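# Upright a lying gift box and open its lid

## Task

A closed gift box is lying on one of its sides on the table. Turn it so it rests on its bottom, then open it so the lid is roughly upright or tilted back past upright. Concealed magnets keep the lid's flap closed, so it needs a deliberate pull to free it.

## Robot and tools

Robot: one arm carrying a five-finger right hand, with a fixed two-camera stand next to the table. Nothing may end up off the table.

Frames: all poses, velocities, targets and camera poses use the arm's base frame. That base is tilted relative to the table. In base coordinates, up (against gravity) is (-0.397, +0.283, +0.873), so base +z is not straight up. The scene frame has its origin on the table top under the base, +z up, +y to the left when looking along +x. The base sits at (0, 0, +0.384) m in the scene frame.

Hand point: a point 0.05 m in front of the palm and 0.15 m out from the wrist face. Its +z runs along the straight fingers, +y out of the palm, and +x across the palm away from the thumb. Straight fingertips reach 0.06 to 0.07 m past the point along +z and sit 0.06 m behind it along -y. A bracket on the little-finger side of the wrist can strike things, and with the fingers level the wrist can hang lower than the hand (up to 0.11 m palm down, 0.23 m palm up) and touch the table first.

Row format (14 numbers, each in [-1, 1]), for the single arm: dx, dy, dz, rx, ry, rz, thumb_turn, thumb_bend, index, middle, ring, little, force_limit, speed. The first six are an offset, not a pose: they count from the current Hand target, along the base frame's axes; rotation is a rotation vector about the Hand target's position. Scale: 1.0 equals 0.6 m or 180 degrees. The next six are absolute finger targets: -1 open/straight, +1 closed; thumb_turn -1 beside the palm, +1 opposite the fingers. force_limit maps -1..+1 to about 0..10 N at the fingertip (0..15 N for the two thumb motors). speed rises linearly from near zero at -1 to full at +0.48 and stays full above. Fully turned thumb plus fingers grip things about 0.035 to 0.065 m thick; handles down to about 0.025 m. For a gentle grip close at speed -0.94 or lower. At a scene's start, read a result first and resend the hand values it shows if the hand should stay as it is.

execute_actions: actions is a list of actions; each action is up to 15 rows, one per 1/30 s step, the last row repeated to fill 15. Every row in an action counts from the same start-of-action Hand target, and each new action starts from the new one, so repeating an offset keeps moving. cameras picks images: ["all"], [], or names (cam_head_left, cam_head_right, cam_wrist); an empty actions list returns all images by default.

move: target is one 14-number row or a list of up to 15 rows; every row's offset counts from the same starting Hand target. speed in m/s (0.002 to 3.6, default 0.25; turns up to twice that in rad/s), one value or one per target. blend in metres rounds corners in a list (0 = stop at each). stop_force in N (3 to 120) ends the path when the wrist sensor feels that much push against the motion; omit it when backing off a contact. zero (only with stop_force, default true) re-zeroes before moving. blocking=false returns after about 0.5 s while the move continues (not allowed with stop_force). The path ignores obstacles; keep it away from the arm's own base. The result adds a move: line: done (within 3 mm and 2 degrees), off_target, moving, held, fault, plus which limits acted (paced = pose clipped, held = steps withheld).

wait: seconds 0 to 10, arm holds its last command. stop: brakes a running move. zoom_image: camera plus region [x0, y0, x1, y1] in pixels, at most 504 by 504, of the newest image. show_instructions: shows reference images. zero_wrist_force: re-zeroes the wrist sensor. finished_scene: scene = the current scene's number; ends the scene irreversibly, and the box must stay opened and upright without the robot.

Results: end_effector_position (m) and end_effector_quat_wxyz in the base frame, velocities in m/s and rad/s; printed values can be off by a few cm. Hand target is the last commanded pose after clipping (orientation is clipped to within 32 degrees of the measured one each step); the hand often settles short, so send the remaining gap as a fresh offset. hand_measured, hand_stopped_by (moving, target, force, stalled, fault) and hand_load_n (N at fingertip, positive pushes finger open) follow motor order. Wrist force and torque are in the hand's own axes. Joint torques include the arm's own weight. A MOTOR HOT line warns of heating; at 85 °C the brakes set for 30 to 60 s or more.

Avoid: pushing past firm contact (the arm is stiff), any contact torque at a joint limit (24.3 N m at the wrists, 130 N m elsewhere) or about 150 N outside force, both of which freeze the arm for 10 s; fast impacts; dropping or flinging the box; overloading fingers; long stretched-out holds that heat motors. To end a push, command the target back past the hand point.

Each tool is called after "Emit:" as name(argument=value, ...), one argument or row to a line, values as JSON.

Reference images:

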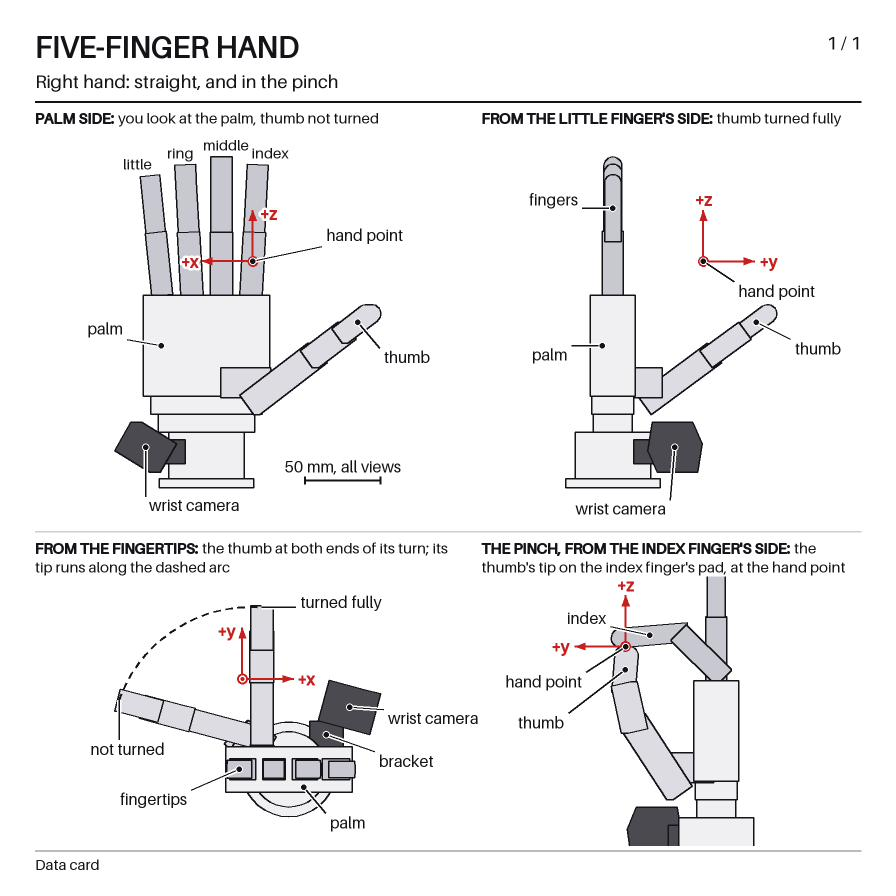

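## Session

Emit:
execute_actions(
  actions=[],
  cameras=["all"],
)

Scene clock: 0.00 s.
end_effector_position=(+0.6123, +0.3503, +0.1728) hand_measured=(-1.000, -1.000, -1.000, -1.000, -1.000, -1.000) hand_load_n=(+0.0, +0.0, +0.0, +0.0, +0.0, +0.0) hand_stopped_by=(target, target, target, target, target, target) hand_force_limit=0.00 hand_speed=-0.80 end_effector_quat_wxyz=(+0.552, +0.197, +0.802, +0.112)
Joint positions: [0.447 -1.108 1.759 -0.232 2.023 -0.939]
Joint velocities: within noise
Joint torques (N m): no reading
Wrist force (N): no reading
Wrist torque (N m): no reading
Wrist force, peak (N): no reading
Hand target: +0.6123, +0.3503, +0.1728; +0.552, +0.197, +0.802, +0.112
camera_calibration:
cam_wrist: T_world_to_cam=[[0.148169, 0.972999, 0.176974, -0.455098], [-0.227422, -0.14063, 0.963588, 0.0123898], [0.962458, -0.183022, 0.200444, -0.443428], [0, 0, 0, 1]] pos_world=[0.49703, 0.363395, 0.157484]

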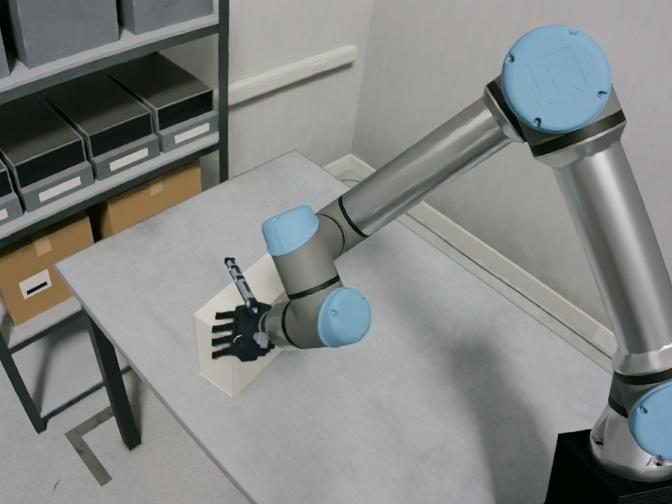

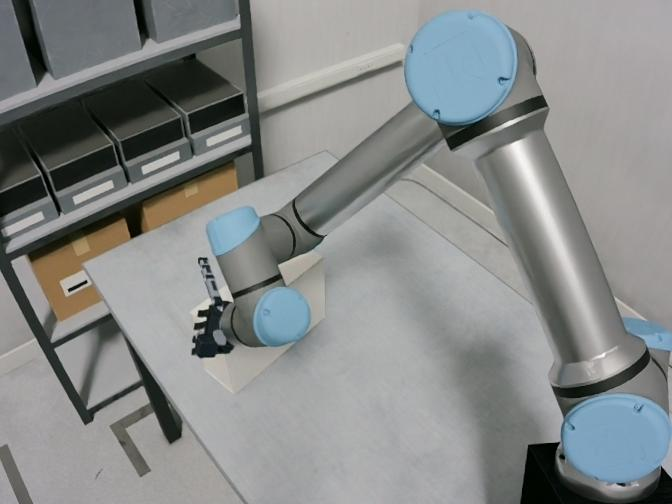

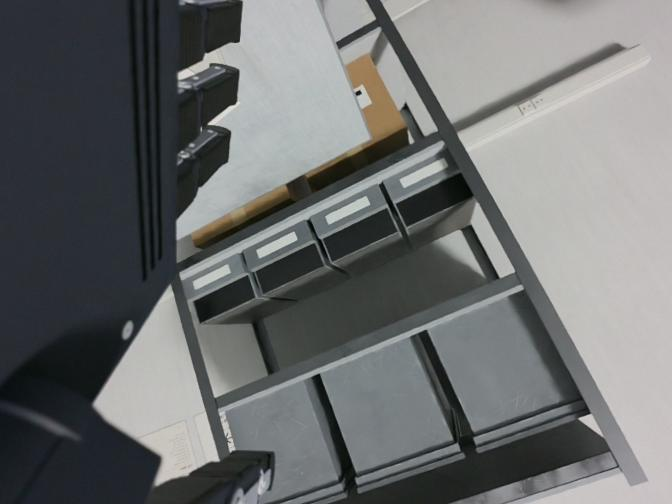

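Emit:
zoom_image(
  camera="cam_head_left",
  region=[170, 230, 350, 410],
)

Emit:
zoom_image(
  camera="cam_head_right",
  region=[170, 230, 350, 410],
)

Scaled by 2.800 from the camera's 672x504 image, which has a finer 960x720 frame.

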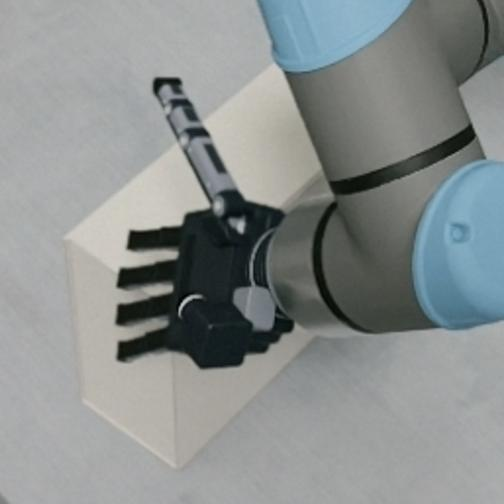

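Scaled by 2.800 from the camera's 672x504 image, which has a finer 960x720 frame.

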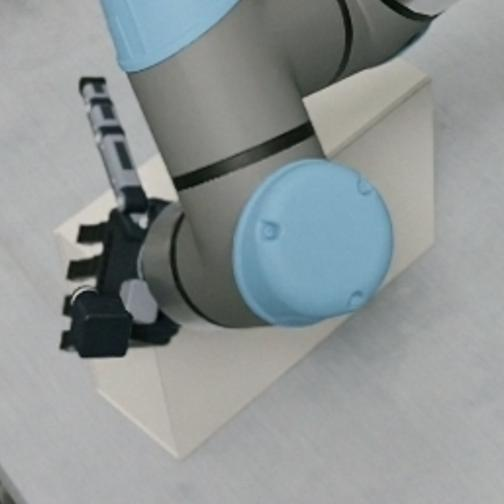

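Emit:
move(
  target=[-0.448,0.0165,-0.018,0,0,0,-1,-1,-1,-1,-1,-1,0,-0.8],
  speed=0.25,
  cameras=["all"],
)

Emit:
zoom_image(
  camera="cam_head_left",
  region=[170, 210, 370, 410],
)

Emit:
zoom_image(
  camera="cam_head_right",
  region=[170, 210, 370, 410],
)

Scene clock: 39.10 s.
end_effector_position=(+0.3436, +0.3602, +0.1620) hand_measured=(-1.000, -1.000, -1.000, -1.000, -1.000, -1.000) hand_load_n=(+0.0, +0.0, +0.0, +0.0, +0.0, +0.0) hand_stopped_by=(target, target, target, target, target, target) hand_force_limit=0.00 hand_speed=-0.80 end_effector_quat_wxyz=(+0.552, +0.197, +0.802, +0.112) end_effector_velocity=(-0.001, +0.000, +0.000) end_effector_angular_velocity=(+0.002, +0.000, -0.001)
Joint positions: [0.904 -1.324 2.15 -0.235 2.426 -0.662]
Joint velocities: [0.003 0.001 -0.002 0.003 0.002 0.005]
Joint torques (N m): [17.16 -9.09 -24.85 2.48 1.99 2.29]
Wrist force (N): [0.0 0.0 0.1]
Wrist torque (N m): [-0.01 -0.05 0.00]
Wrist force, peak (N): [-0.4 0.4 1.2]
Hand target: +0.3435, +0.3602, +0.1620; +0.552, +0.197, +0.802, +0.112
Off the commanded pose: 0.000 m, 0 deg.
move: done
camera_calibration:
cam_wrist: T_world_to_cam=[[0.148037, 0.973006, 0.177046, -0.422988], [-0.227515, -0.140711, 0.963554, -0.0368627], [0.962456, -0.182922, 0.200543, -0.18089], [0, 0, 0, 1]] pos_world=[0.22833, 0.373294, 0.146684]

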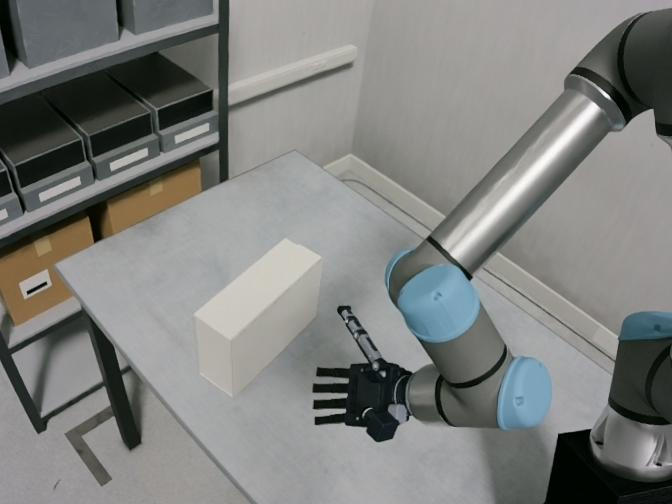

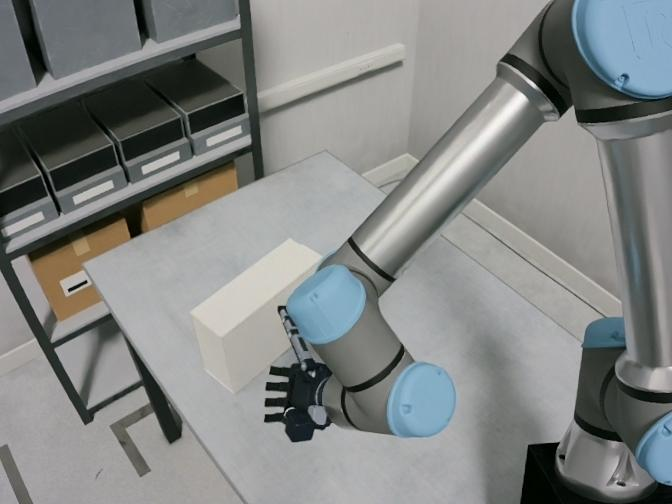

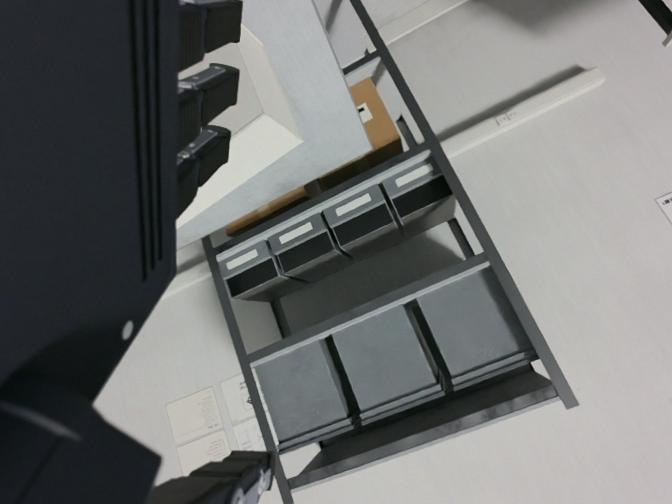

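Scaled by 2.520 from the camera's 672x504 image, which has a finer 960x720 frame.

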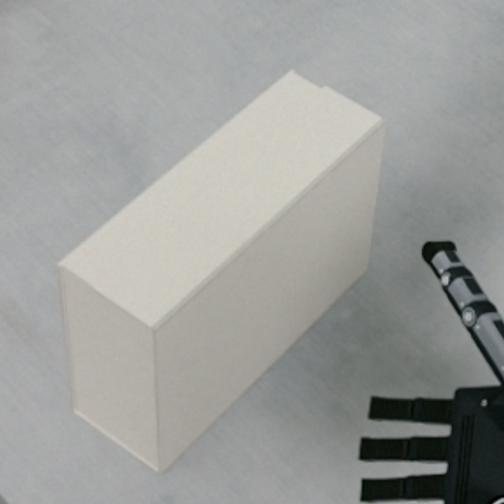

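Scaled by 2.520 from the camera's 672x504 image, which has a finer 960x720 frame.

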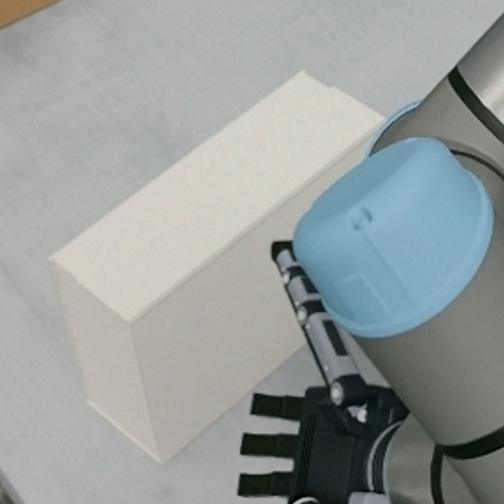

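Emit:
move(
  target=[0.7247,-0.3577,0.4123,0.1453,-0.1197,-0.0153,-1,-1,-1,-1,-1,-1,0,-0.8],
  speed=0.25,
)

Scene clock: 296.43 s.
end_effector_position=(+0.7782, +0.1456, +0.4093) hand_measured=(-1.000, -1.000, -1.000, -1.000, -1.000, -1.000) hand_load_n=(+0.0, +0.0, +0.0, +0.0, +0.0, +0.0) hand_stopped_by=(target, target, target, target, target, target) hand_force_limit=0.00 hand_speed=-0.80 end_effector_quat_wxyz=(+0.635, +0.311, +0.635, +0.311)
Joint positions: [0 -1.202 1.502 -0.3 1.571 -0.661]
Joint torques (N m): [8.81 -32.59 -28.3 1.58 -2.86 2.13]
Wrist force (N): [-0.4 -0.2 0.3]
Wrist torque (N m): [-0.09 0.04 -0.03]
Wrist force, peak (N): [-1.1 0.2 1.3]
Hand target: +0.7783, +0.1456, +0.4093; +0.635, +0.311, +0.635, +0.311
Off the commanded pose: 0.000 m, 0 deg.
move: done

Emit:
move(
  target=[
    [-0.066,0.2053,0,0,0,0.16667,-1,-1,-1,-1,-1,-1,0,-0.8],
    [-0.2258,0.3502,0,0,0,0.33333,-1,-1,-1,-1,-1,-1,0,-0.8],
    [-0.4365,0.3955,0,0,0,0.5,-1,-1,-1,-1,-1,-1,0,-0.8],
    [-0.6418,0.3295,0,0,0,0.66667,-1,-1,-1,-1,-1,-1,0,-0.8],
  ],
  speed=0.25,
  blend=0.04,
)

Scene clock: 313.00 s.
end_effector_position=(+0.3933, +0.3434, +0.4093) hand_measured=(-1.000, -1.000, -1.000, -1.000, -1.000, -1.000) hand_load_n=(+0.0, +0.0, +0.0, +0.0, +0.0, +0.0) hand_stopped_by=(target, target, target, target, target, target) hand_force_limit=0.00 hand_speed=-0.80 end_effector_quat_wxyz=(+0.049, -0.394, +0.587, +0.705)
Joint positions: [-0.001 -1.199 1.499 -0.301 -0.524 -0.66]
Joint torques (N m): [21.02 -54.23 0.14 -0.1 -2.71 -0.3]
Wrist force (N): [-0.4 -0.3 0.8]
Wrist torque (N m): [-0.02 -0.01 0.03]
Wrist force, peak (N): [-0.8 -0.9 0.8]
Hand target: +0.3932, +0.3433, +0.4093; +0.049, -0.395, +0.587, +0.705
Off the commanded pose: 0.000 m, 0 deg.
move: done

Emit:
move(
  target=[
    [-0.1448,-0.1598,0,0,0,0.16667,-1,-1,-1,-1,-1,-1,0,-0.8],
    [-0.1902,-0.3705,0,0,0,0.33333,-1,-1,-1,-1,-1,-1,0,-0.8],
    [-0.1067,-0.3705,-0.2003,-0.0873,-0.1512,0.3258,-1,-1,-1,-1,-1,-1,0,-0.8],
    [0.0658,-0.3705,-0.3325,-0.1739,-0.3012,0.3012,-1,-1,-1,-1,-1,-1,0,-0.8],
    [0.2813,-0.3705,-0.3603,-0.2596,-0.4496,0.2596,-1,-1,-1,-1,-1,-1,0,-0.8],
  ],
  speed=0.25,
  blend=0.02,
)

Scene clock: 369.60 s.
end_effector_position=(+0.5619, +0.1210, +0.1932) hand_measured=(-1.000, -1.000, -1.000, -1.000, -1.000, -1.000) hand_load_n=(+0.0, +0.0, +0.0, +0.0, +0.0, +0.0) hand_stopped_by=(target, target, target, target, target, target) hand_force_limit=0.00 hand_speed=-0.80 end_effector_quat_wxyz=(+0.000, +0.898, -0.440, +0.000)
Joint positions: [0 -1.201 1.499 -1.869 -1.57 -0.66]
Joint torques (N m): [21.01 -33.33 -3.78 -3.04 -0.21 2.02]
Wrist force (N): [0.5 0.4 -0.1]
Wrist torque (N m): [0.09 -0.10 0.10]
Wrist force, peak (N): [-0.7 -0.7 0.9]
Hand target: +0.5620, +0.1210, +0.1932; +0.000, +0.898, -0.440, +0.000
Off the commanded pose: 0.000 m, 0 deg.
move: done

Emit:
move(
  target=[0.4128,0.1077,0.1072,-0.0616,-0.1517,-0.1462,-1,-1,-1,-1,-1,-1,0,-0.8],
  speed=0.25,
  cameras=["cam_head_left","cam_head_right"],
)

Scene clock: 380.90 s.
end_effector_position=(+0.8097, +0.1856, +0.2575) hand_measured=(-1.000, -1.000, -1.000, -1.000, -1.000, -1.000) hand_load_n=(+0.0, +0.0, +0.0, +0.5, +0.0, +0.0) hand_stopped_by=(target, target, target, target, target, target) hand_force_limit=0.00 hand_speed=-0.80 end_effector_quat_wxyz=(-0.018, +0.746, -0.616, +0.252)
Joint positions: [0.139 -0.752 0.709 -1.914 -1.913 -0.119]
Joint torques (N m): [26.97 -45.04 -36.66 -0.22 -2.34 2.23]
Wrist force (N): [0.7 0.5 0.2]
Wrist torque (N m): [0.10 -0.10 0.03]
Wrist force, peak (N): [0.1 1.4 0.3]
Hand target: +0.8097, +0.1856, +0.2575; -0.018, +0.746, -0.616, +0.252
Off the commanded pose: 0.000 m, 0 deg.
move: done
Images, in order (width x height): cam_head_left 672x504, cam_head_right 672x504.

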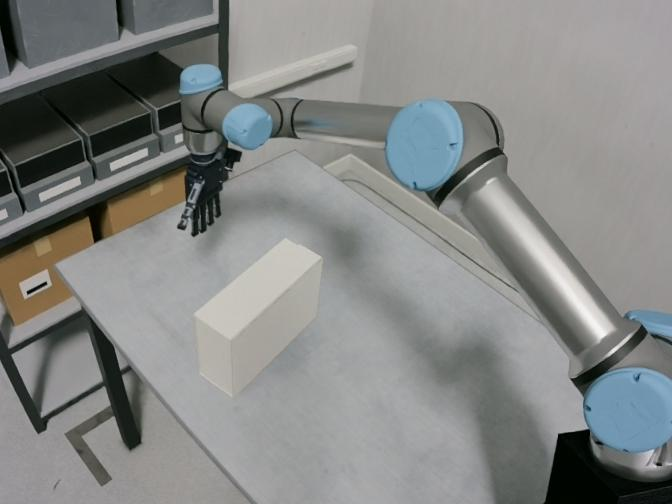

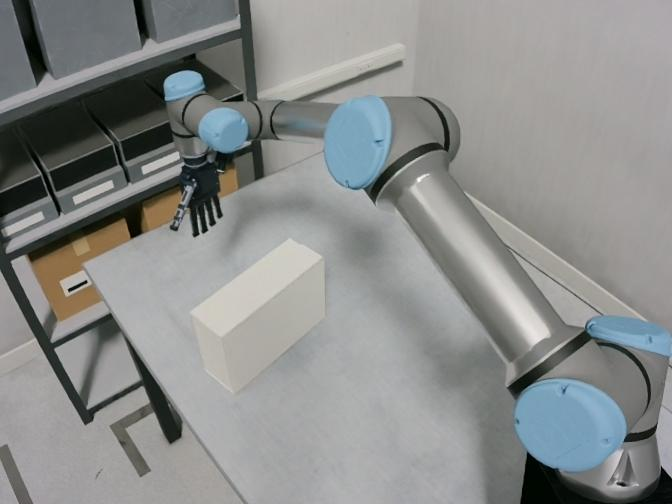

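Emit:
zoom_image(
  camera="cam_head_left",
  region=[180, 225, 340, 400],
)

Emit:
zoom_image(
  camera="cam_head_right",
  region=[180, 225, 340, 400],
)

Scaled by 2.880 from the camera's 672x504 image, which has a finer 960x720 frame.

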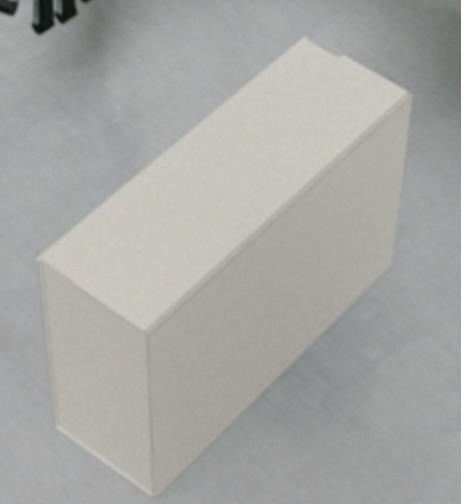

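Scaled by 2.880 from the camera's 672x504 image, which has a finer 960x720 frame.

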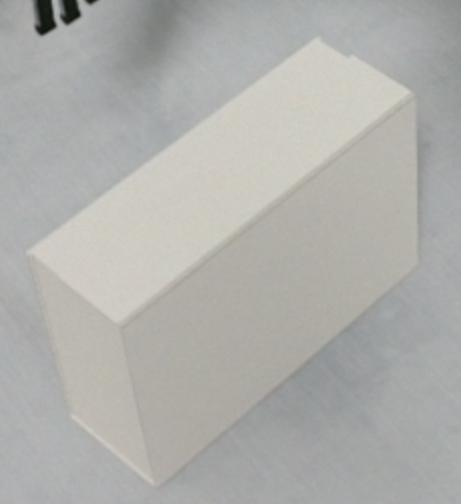

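Emit:
move(
  target=[0.14557,-0.10402,-0.3201,0,0,0,-1,-1,-0.6,-0.6,-0.6,-0.6,0,-0.5],
  speed=0.12,
  cameras=["cam_head_left"],
)

Emit:
zoom_image(
  camera="cam_head_left",
  region=[160, 130, 340, 410],
)

Scene clock: 415.23 s.
end_effector_position=(+0.8970, +0.1233, +0.0655) hand_measured=(-1.000, -1.000, -0.600, -0.600, -0.600, -0.600) hand_load_n=(+0.0, +0.0, +0.0, +0.0, +0.0, +0.0) hand_stopped_by=(target, target, target, target, target, target) hand_force_limit=0.00 hand_speed=-0.50 end_effector_quat_wxyz=(-0.018, +0.746, -0.616, +0.252)
Joint positions: [0.054 -0.431 0.597 -2.149 -1.88 -0.202]
Joint torques (N m): [16.02 -47.74 -33.66 -0.2 2.31 -2.53]
Wrist force (N): [0.5 0.7 0.2]
Wrist torque (N m): [0.16 -0.05 0.08]
Wrist force, peak (N): [0.2 0.8 1.3]
Hand target: +0.8970, +0.1232, +0.0654; -0.018, +0.746, -0.616, +0.252
Off the commanded pose: 0.000 m, 0 deg.
move: done
Images, in order (width x height): cam_head_left 672x504.

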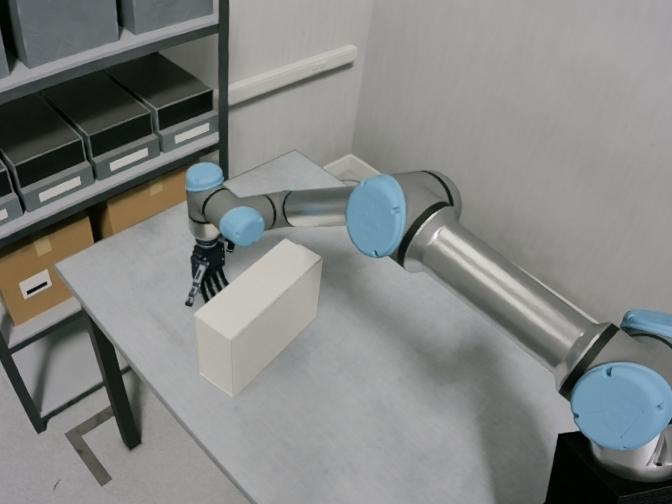

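Scaled by 1.800 from the camera's 672x504 image, which has a finer 960x720 frame.

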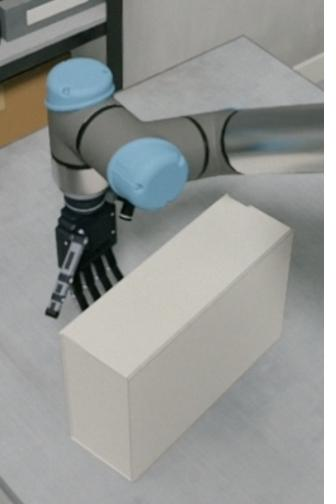

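Emit:
execute_actions(
  actions=[],
)

Scene clock: 452.83 s.
end_effector_position=(+0.8970, +0.1232, +0.0654) hand_measured=(-1.000, -1.000, -0.600, -0.600, -0.600, -0.600) hand_load_n=(+0.0, -0.5, +0.0, +0.0, +0.0, +0.0) hand_stopped_by=(target, target, target, target, target, target) hand_force_limit=0.00 hand_speed=-0.50 end_effector_quat_wxyz=(-0.018, +0.746, -0.616, +0.252)
Joint positions: [0.054 -0.43 0.597 -2.149 -1.88 -0.202]
Joint velocities: within noise
Joint torques (N m): [15.57 -46.33 -32.52 -0.18 2.19 -2.58]
Wrist force (N): [0.2 0.8 0.7]
Wrist torque (N m): [0.14 -0.02 0.07]
Wrist force, peak (N): [0.2 0.8 0.7]
Hand target: +0.8970, +0.1232, +0.0654; -0.018, +0.746, -0.616, +0.252
Off the commanded pose: 0.000 m, 0 deg.
camera_calibration:
cam_wrist: T_world_to_cam=[[-0.844056, -0.459865, -0.275849, 0.838939], [-0.507099, 0.851771, 0.131669, 0.331629], [0.17441, 0.251019, -0.95214, -0.00870212], [0, 0, 0, 1]] pos_world=[0.877799, 0.105512, 0.17947]

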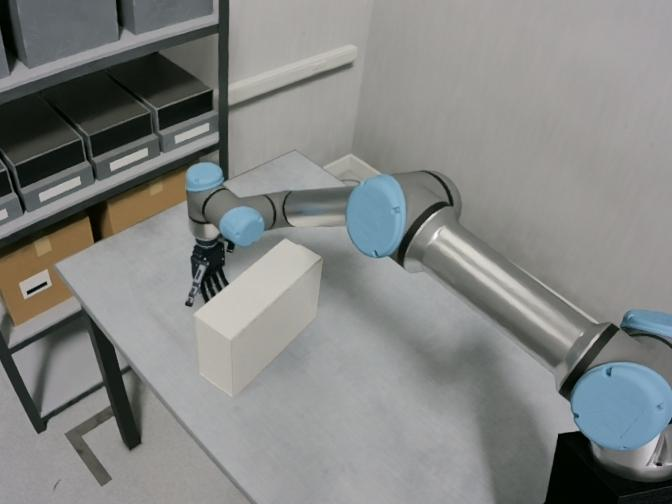

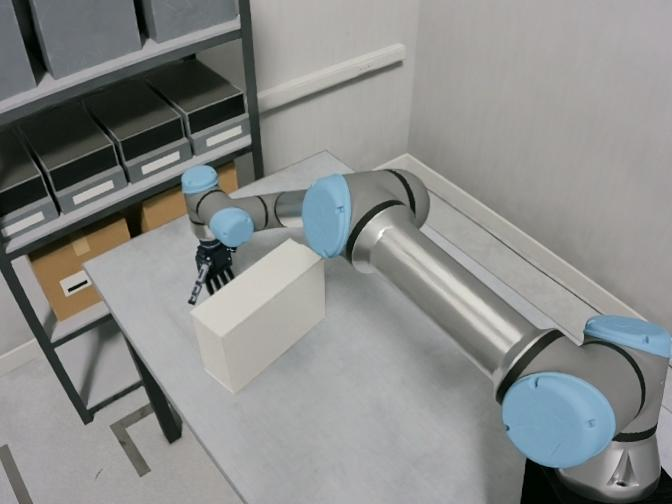

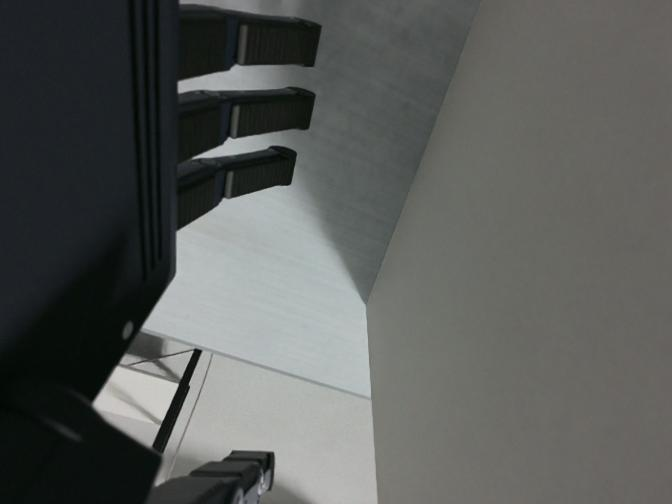

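Emit:
move(
  target=[-0.0759, -0.0200, -0.0280, 0, 0, 0, -1, -1, -0.6, -0.6, -0.6, -0.6, 0, -0.5],
  speed=0.06,
)

Emit:
move(
  target=[-0.0304, -0.0080, -0.0112, 0, 0, 0, -1, -1, -0.6, -0.6, -0.6, -0.6, 0, -0.5],
  speed=0.01,
  stop_force=3,
  cameras=["all"],
)

Scene clock: 474.20 s.
end_effector_position=(+0.8516, +0.1112, +0.0486) hand_measured=(-1.000, -1.000, -0.600, -0.600, -0.600, -0.600) hand_load_n=(+0.0, +0.0, +0.0, +0.0, +0.0, +0.0) hand_stopped_by=(target, target, target, target, target, target) hand_force_limit=0.00 hand_speed=-0.50 end_effector_quat_wxyz=(-0.018, +0.746, -0.616, +0.252)
Joint positions: [0.043 -0.572 0.923 -2.337 -1.876 -0.213]
Joint torques (N m): [14.76 -68.57 -5.48 -3.8 2.14 -2.57]
Wrist force (N): [0.4 0.6 0.2]
Wrist torque (N m): [0.15 -0.03 0.08]
Wrist force, peak (N): [0.4 0.9 0.6]
Hand target: +0.8515, +0.1112, +0.0486; -0.018, +0.746, -0.616, +0.252
Off the commanded pose: 0.000 m, 0 deg.
move: done

Scene clock: 477.17 s.
end_effector_position=(+0.8333, +0.1064, +0.0419) hand_measured=(-1.000, -1.000, -0.600, -0.600, -0.600, -0.600) hand_load_n=(+0.0, -0.5, +0.0, +0.0, +0.0, +0.0) hand_stopped_by=(target, target, target, target, target, target) hand_force_limit=0.00 hand_speed=-0.50 end_effector_quat_wxyz=(-0.018, +0.746, -0.616, +0.252)
Joint positions: [0.038 -0.615 1.027 -2.399 -1.874 -0.218]
Joint torques (N m): [13.88 -67.31 -3.79 -3.7 2.27 -2.65]
Wrist force (N): [-0.1 -0.3 0.8]
Wrist torque (N m): [0.05 0.05 0.09]
Wrist force, peak (N): [-0.2 -0.4 1.1]
Hand target: +0.8333, +0.1064, +0.0419; -0.018, +0.746, -0.616, +0.252
Off the commanded pose: 0.000 m, 0 deg.
move: done
camera_calibration:
cam_wrist: T_world_to_cam=[[-0.844072, -0.459886, -0.275769, 0.770855], [-0.507107, 0.851759, 0.131717, 0.316693], [0.174313, 0.251023, -0.952157, -0.0157467], [0, 0, 0, 1]] pos_world=[0.813999, 0.0887117, 0.15587]

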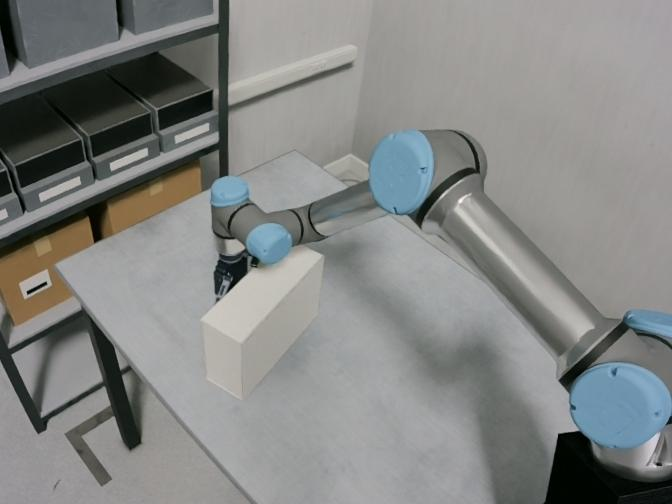

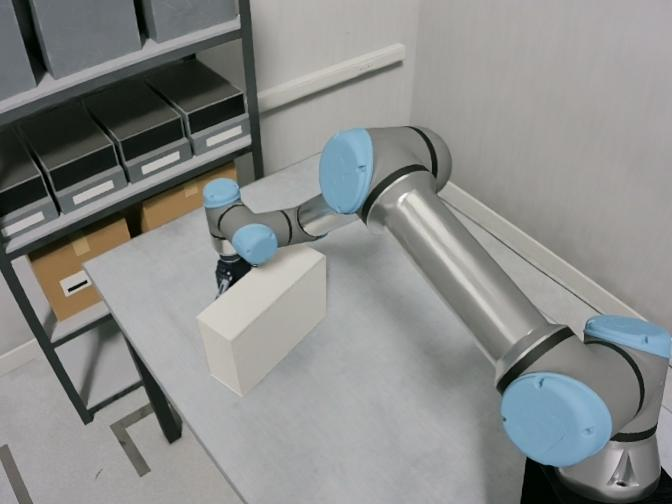

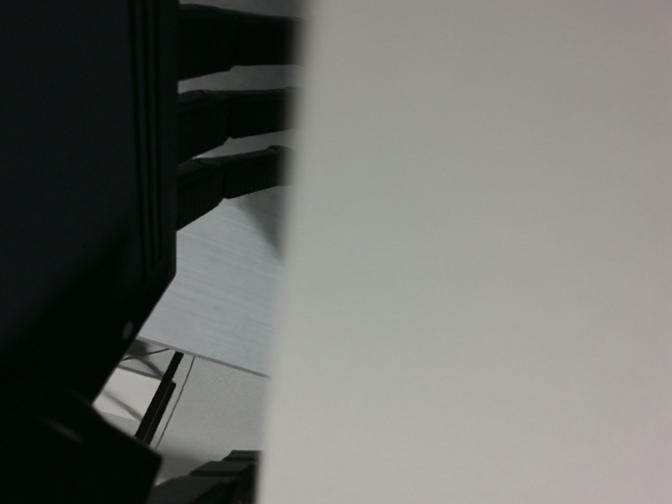

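Emit:
zoom_image(
  camera="cam_head_left",
  region=[180, 220, 360, 420],
)

Emit:
zoom_image(
  camera="cam_head_right",
  region=[180, 220, 360, 420],
)

Scaled by 2.520 from the camera's 672x504 image, which has a finer 960x720 frame.

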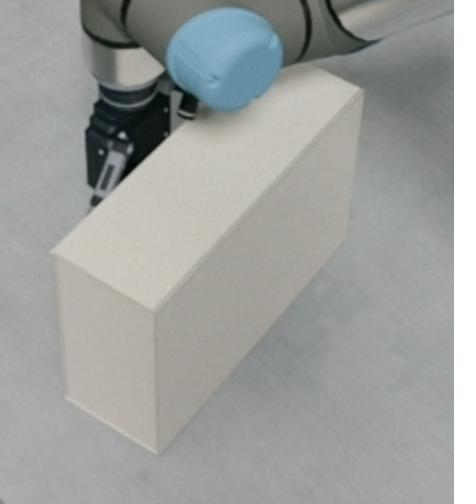

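Scaled by 2.520 from the camera's 672x504 image, which has a finer 960x720 frame.

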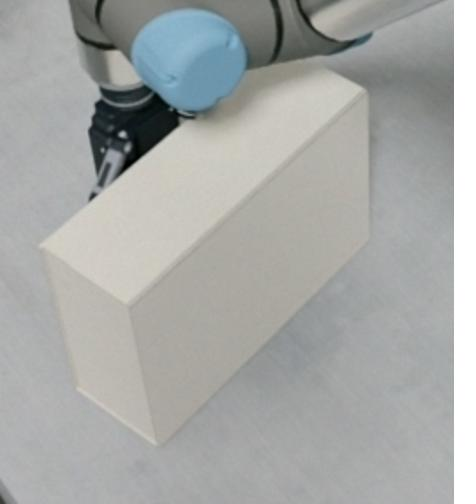

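Emit:
move(
  target=[
    [0.0182, 0.0048, 0.0067, 0, 0, 0, -1, -1, -0.6, -0.6, -0.6, -0.6, 0, -0.5],
    [0.0182, 0.0048, 0.0067, 0, 0, 0, -1, -1, -0.6, -0.85, -0.85, -0.55, 0, -0.5],
  ],
  speed=0.03,
)

Emit:
move(
  target=[-0.0425, -0.0112, -0.0157, 0, 0, 0, -1, -1, -0.6, -0.85, -0.85, -0.55, 0, -0.5],
  speed=0.012,
  cameras=["all"],
)

Scene clock: 538.97 s.
end_effector_position=(+0.8442, +0.1093, +0.0459) hand_measured=(-1.000, -1.000, -0.600, -0.850, -0.850, -0.550) hand_load_n=(+0.0, +0.0, +0.0, +0.0, +0.0, +0.0) hand_stopped_by=(target, target, target, target, target, target) hand_force_limit=0.00 hand_speed=-0.50 end_effector_quat_wxyz=(-0.018, +0.746, -0.616, +0.252)
Joint positions: [0.041 -0.59 0.966 -2.363 -1.875 -0.215]
Joint torques (N m): [26.15 -43.79 -29.65 -0.16 -2.08 2.23]
Wrist force (N): [0.2 0.3 0.5]
Wrist torque (N m): [0.07 -0.02 -0.01]
Wrist force, peak (N): [-0.1 -0.5 1.1]
Hand target: +0.8442, +0.1093, +0.0459; -0.018, +0.746, -0.616, +0.252
Off the commanded pose: 0.000 m, 0 deg.
move: done

Scene clock: 541.73 s.
end_effector_position=(+0.8188, +0.1026, +0.0365) hand_measured=(-1.000, -1.000, -0.600, -0.850, -0.850, -0.550) hand_load_n=(+0.0, -0.5, +0.0, +0.0, +0.0, +1.0) hand_stopped_by=(target, target, target, target, target, target) hand_force_limit=0.00 hand_speed=-0.50 end_effector_quat_wxyz=(-0.018, +0.746, -0.616, +0.252)
Joint positions: [0.033 -0.646 1.102 -2.445 -1.872 -0.222]
Joint torques (N m): [13.37 -66.15 -3.23 -3.61 2.28 -2.51]
Wrist force (N): [0.4 -0.8 0.7]
Wrist torque (N m): [0.10 -0.01 -0.01]
Wrist force, peak (N): [0.7 -1.0 0.5]
Hand target: +0.8187, +0.1026, +0.0365; -0.018, +0.746, -0.616, +0.252
Off the commanded pose: 0.000 m, 0 deg.
move: done
camera_calibration:
cam_wrist: T_world_to_cam=[[-0.844072, -0.459886, -0.275769, 0.755407], [-0.507107, 0.851759, 0.131717, 0.313275], [0.174313, 0.251023, -0.952157, -0.0173117], [0, 0, 0, 1]] pos_world=[0.799499, 0.0849117, 0.15057]

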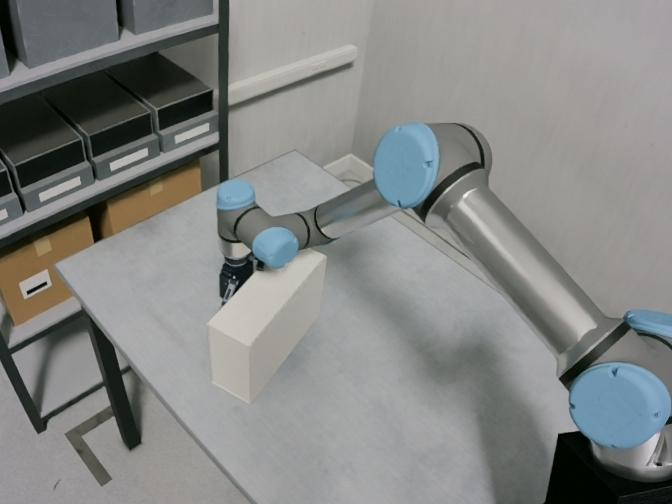

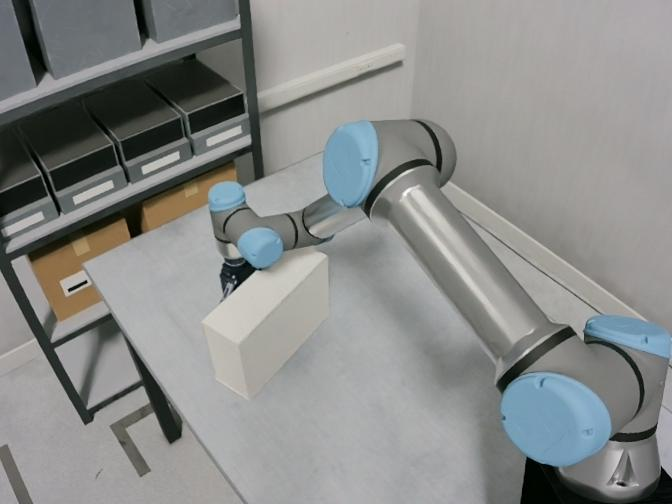

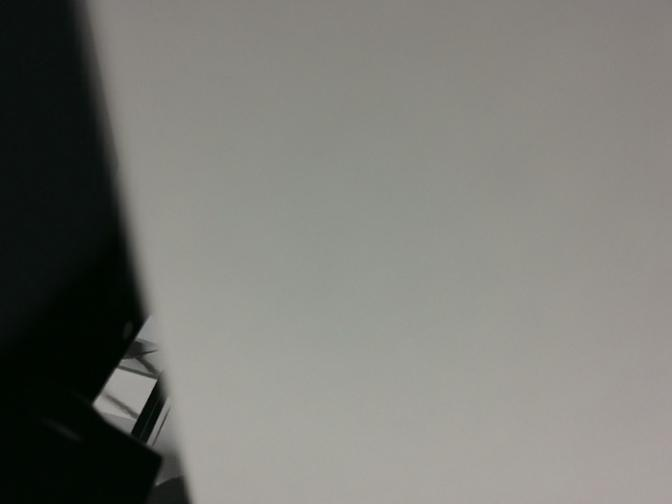

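Emit:
zoom_image(
  camera="cam_head_left",
  region=[180, 220, 360, 420],
)

Scaled by 2.520 from the camera's 672x504 image, which has a finer 960x720 frame.

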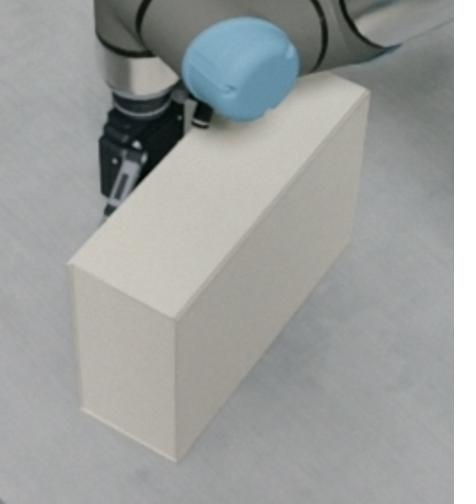

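Emit:
move(
  target=[
    [0.0445, 0.0172, 0.0147, 0, 0, 0, -1, -1, -0.6, -0.85, -0.85, -0.55, 0, -0.5],
    [0.0777, -0.0442, 0.0497, 0.02217, -0.01584, -0.04874, -1, -1, -0.6, -0.85, -0.85, -0.4, 0, -0.5],
  ],
  speed=0.05,
  cameras=["all"],
)

Scene clock: 602.43 s.
end_effector_position=(+0.8653, +0.0761, +0.0663) hand_measured=(-1.000, -1.000, -0.600, -0.850, -0.850, -0.400) hand_load_n=(+0.0, +0.0, +0.0, +0.0, +0.0, +0.0) hand_stopped_by=(target, target, target, target, target, target) hand_force_limit=0.00 hand_speed=-0.50 end_effector_quat_wxyz=(-0.040, +0.690, -0.679, +0.249)
Joint positions: [-0.014 -0.585 0.9 -2.317 -1.853 -0.092]
Joint torques (N m): [13.99 -44.64 -30.79 -0.27 2.26 2.23]
Wrist force (N): [0.1 0.4 0.5]
Wrist torque (N m): [0.09 -0.02 -0.01]
Wrist force, peak (N): [0.8 -1.2 0.5]
Hand target: +0.8653, +0.0761, +0.0663; -0.040, +0.690, -0.679, +0.249
Off the commanded pose: 0.000 m, 0 deg.
move: done
camera_calibration:
cam_wrist: T_world_to_cam=[[-0.887305, -0.305249, -0.345706, 0.820962], [-0.379446, 0.909265, 0.171048, 0.238173], [0.262126, 0.282948, -0.922621, -0.0708153], [0, 0, 0, 1]] pos_world=[0.83738, 0.0540722, 0.177737]

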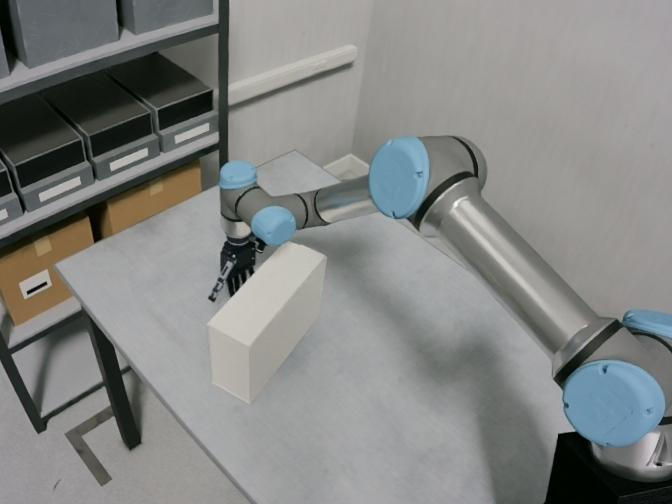

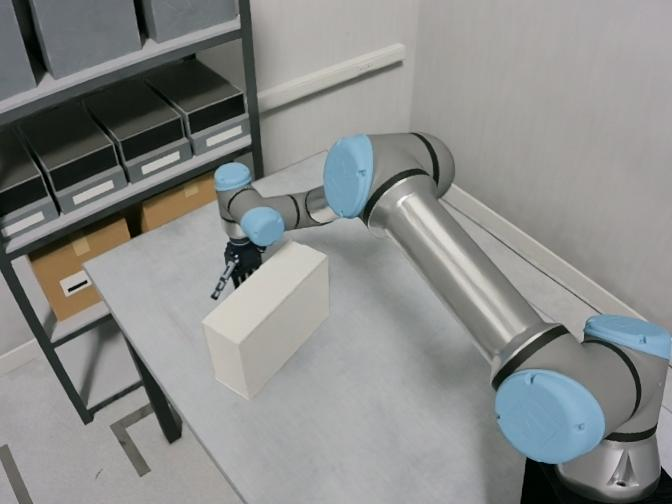

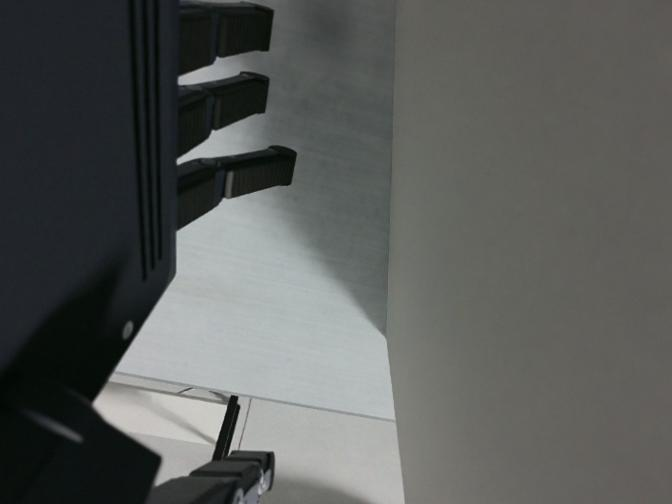

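Emit:
move(
  target=[
    [-0.0306, -0.0025, -0.0131, 0, 0, 0, -1, -1, -0.6, -0.85, -0.85, -0.4, 0, -0.5],
    [-0.0764, -0.0062, -0.0327, 0, 0, 0, -1, -1, -0.6, -0.85, -0.85, -0.4, 0, -0.5],
  ],
  speed=[0.03, 0.012],
  cameras=["all"],
)

Emit:
move(
  target=[-0.1222, -0.0099, -0.0524, 0, 0, 0, -1, -1, -0.6, -0.85, -0.85, -0.4, 0, -0.5],
  speed=0.025,
  cameras=["all"],
)

Scene clock: 614.93 s.
end_effector_position=(+0.8195, +0.0724, +0.0467) hand_measured=(-1.000, -1.000, -0.600, -0.850, -0.850, -0.400) hand_load_n=(+0.0, +0.0, +0.0, +0.0, +0.0, +2.0) hand_stopped_by=(target, target, target, target, target, target) hand_force_limit=0.00 hand_speed=-0.50 end_effector_quat_wxyz=(-0.040, +0.690, -0.679, +0.249)
Joint positions: [-0.019 -0.683 1.145 -2.465 -1.85 -0.097]
Joint torques (N m): [13.87 -65.54 -1.14 -3.81 2.28 -2.5]
Wrist force (N): [0.9 -0.7 0.8]
Wrist torque (N m): [0.09 -0.12 -0.01]
Wrist force, peak (N): [0.9 -1.0 0.7]
Hand target: +0.8195, +0.0724, +0.0467; -0.040, +0.690, -0.679, +0.249
Off the commanded pose: 0.000 m, 0 deg.
move: done
camera_calibration:
cam_wrist: T_world_to_cam=[[-0.887329, -0.305273, -0.345624, 0.772426], [-0.379455, 0.909255, 0.171083, 0.227514], [0.262033, 0.282956, -0.922645, -0.0757689], [0, 0, 0, 1]] pos_world=[0.791581, 0.0503721, 0.158137]

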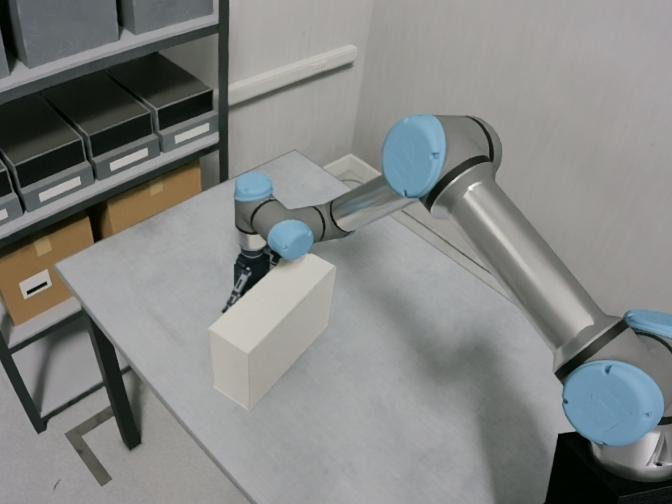

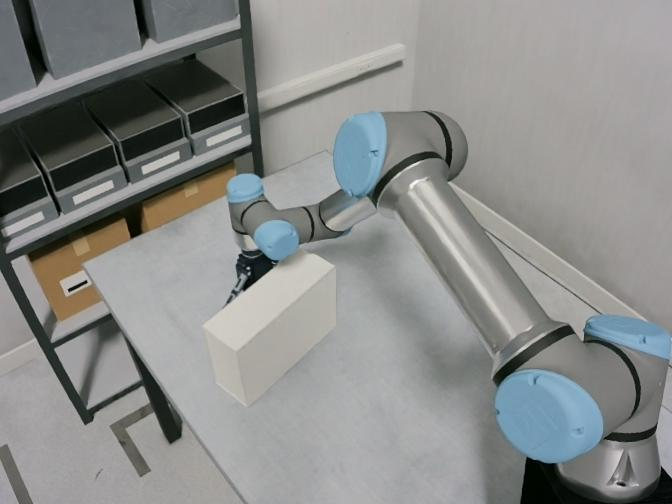

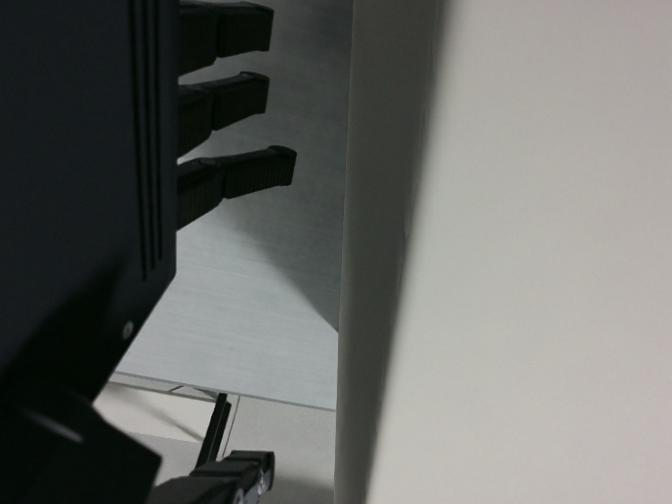

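Scene clock: 618.63 s.
end_effector_position=(+0.7462, +0.0664, +0.0153) hand_measured=(-1.000, -1.000, -0.600, -0.850, -0.850, -0.400) hand_load_n=(+0.5, -0.5, +0.0, +0.0, +0.0, +1.0) hand_stopped_by=(target, target, target, target, target, target) hand_force_limit=0.00 hand_speed=-0.50 end_effector_quat_wxyz=(-0.040, +0.690, -0.679, +0.249)
Joint positions: [-0.03 -0.795 1.459 -2.67 -1.846 -0.107]
Joint torques (N m): [11.58 -61.37 1.27 -3.91 2.28 -2.59]
Wrist force (N): [0.5 -0.4 1.1]
Wrist torque (N m): [0.11 -0.05 0.07]
Wrist force, peak (N): [0.2 -1.0 1.5]
Hand target: +0.7461, +0.0664, +0.0153; -0.040, +0.690, -0.679, +0.249
Off the commanded pose: 0.000 m, 0 deg.
move: done
camera_calibration:
cam_wrist: T_world_to_cam=[[-0.887329, -0.305273, -0.345624, 0.694731], [-0.379455, 0.909255, 0.171083, 0.210436], [0.262033, 0.282956, -0.922645, -0.0838635], [0, 0, 0, 1]] pos_world=[0.718281, 0.0444721, 0.126737]

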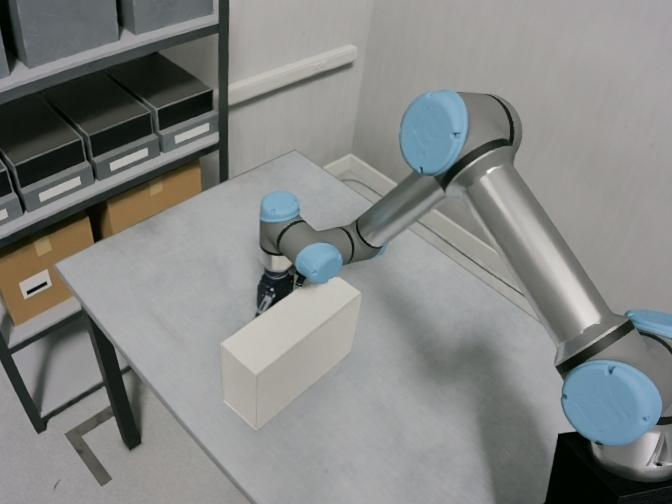

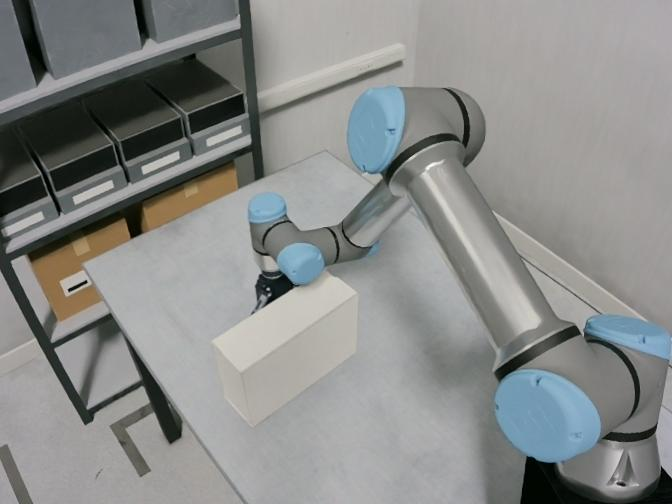

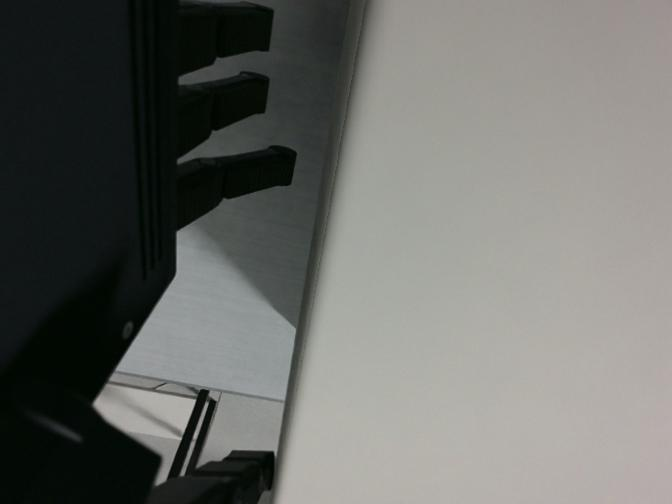

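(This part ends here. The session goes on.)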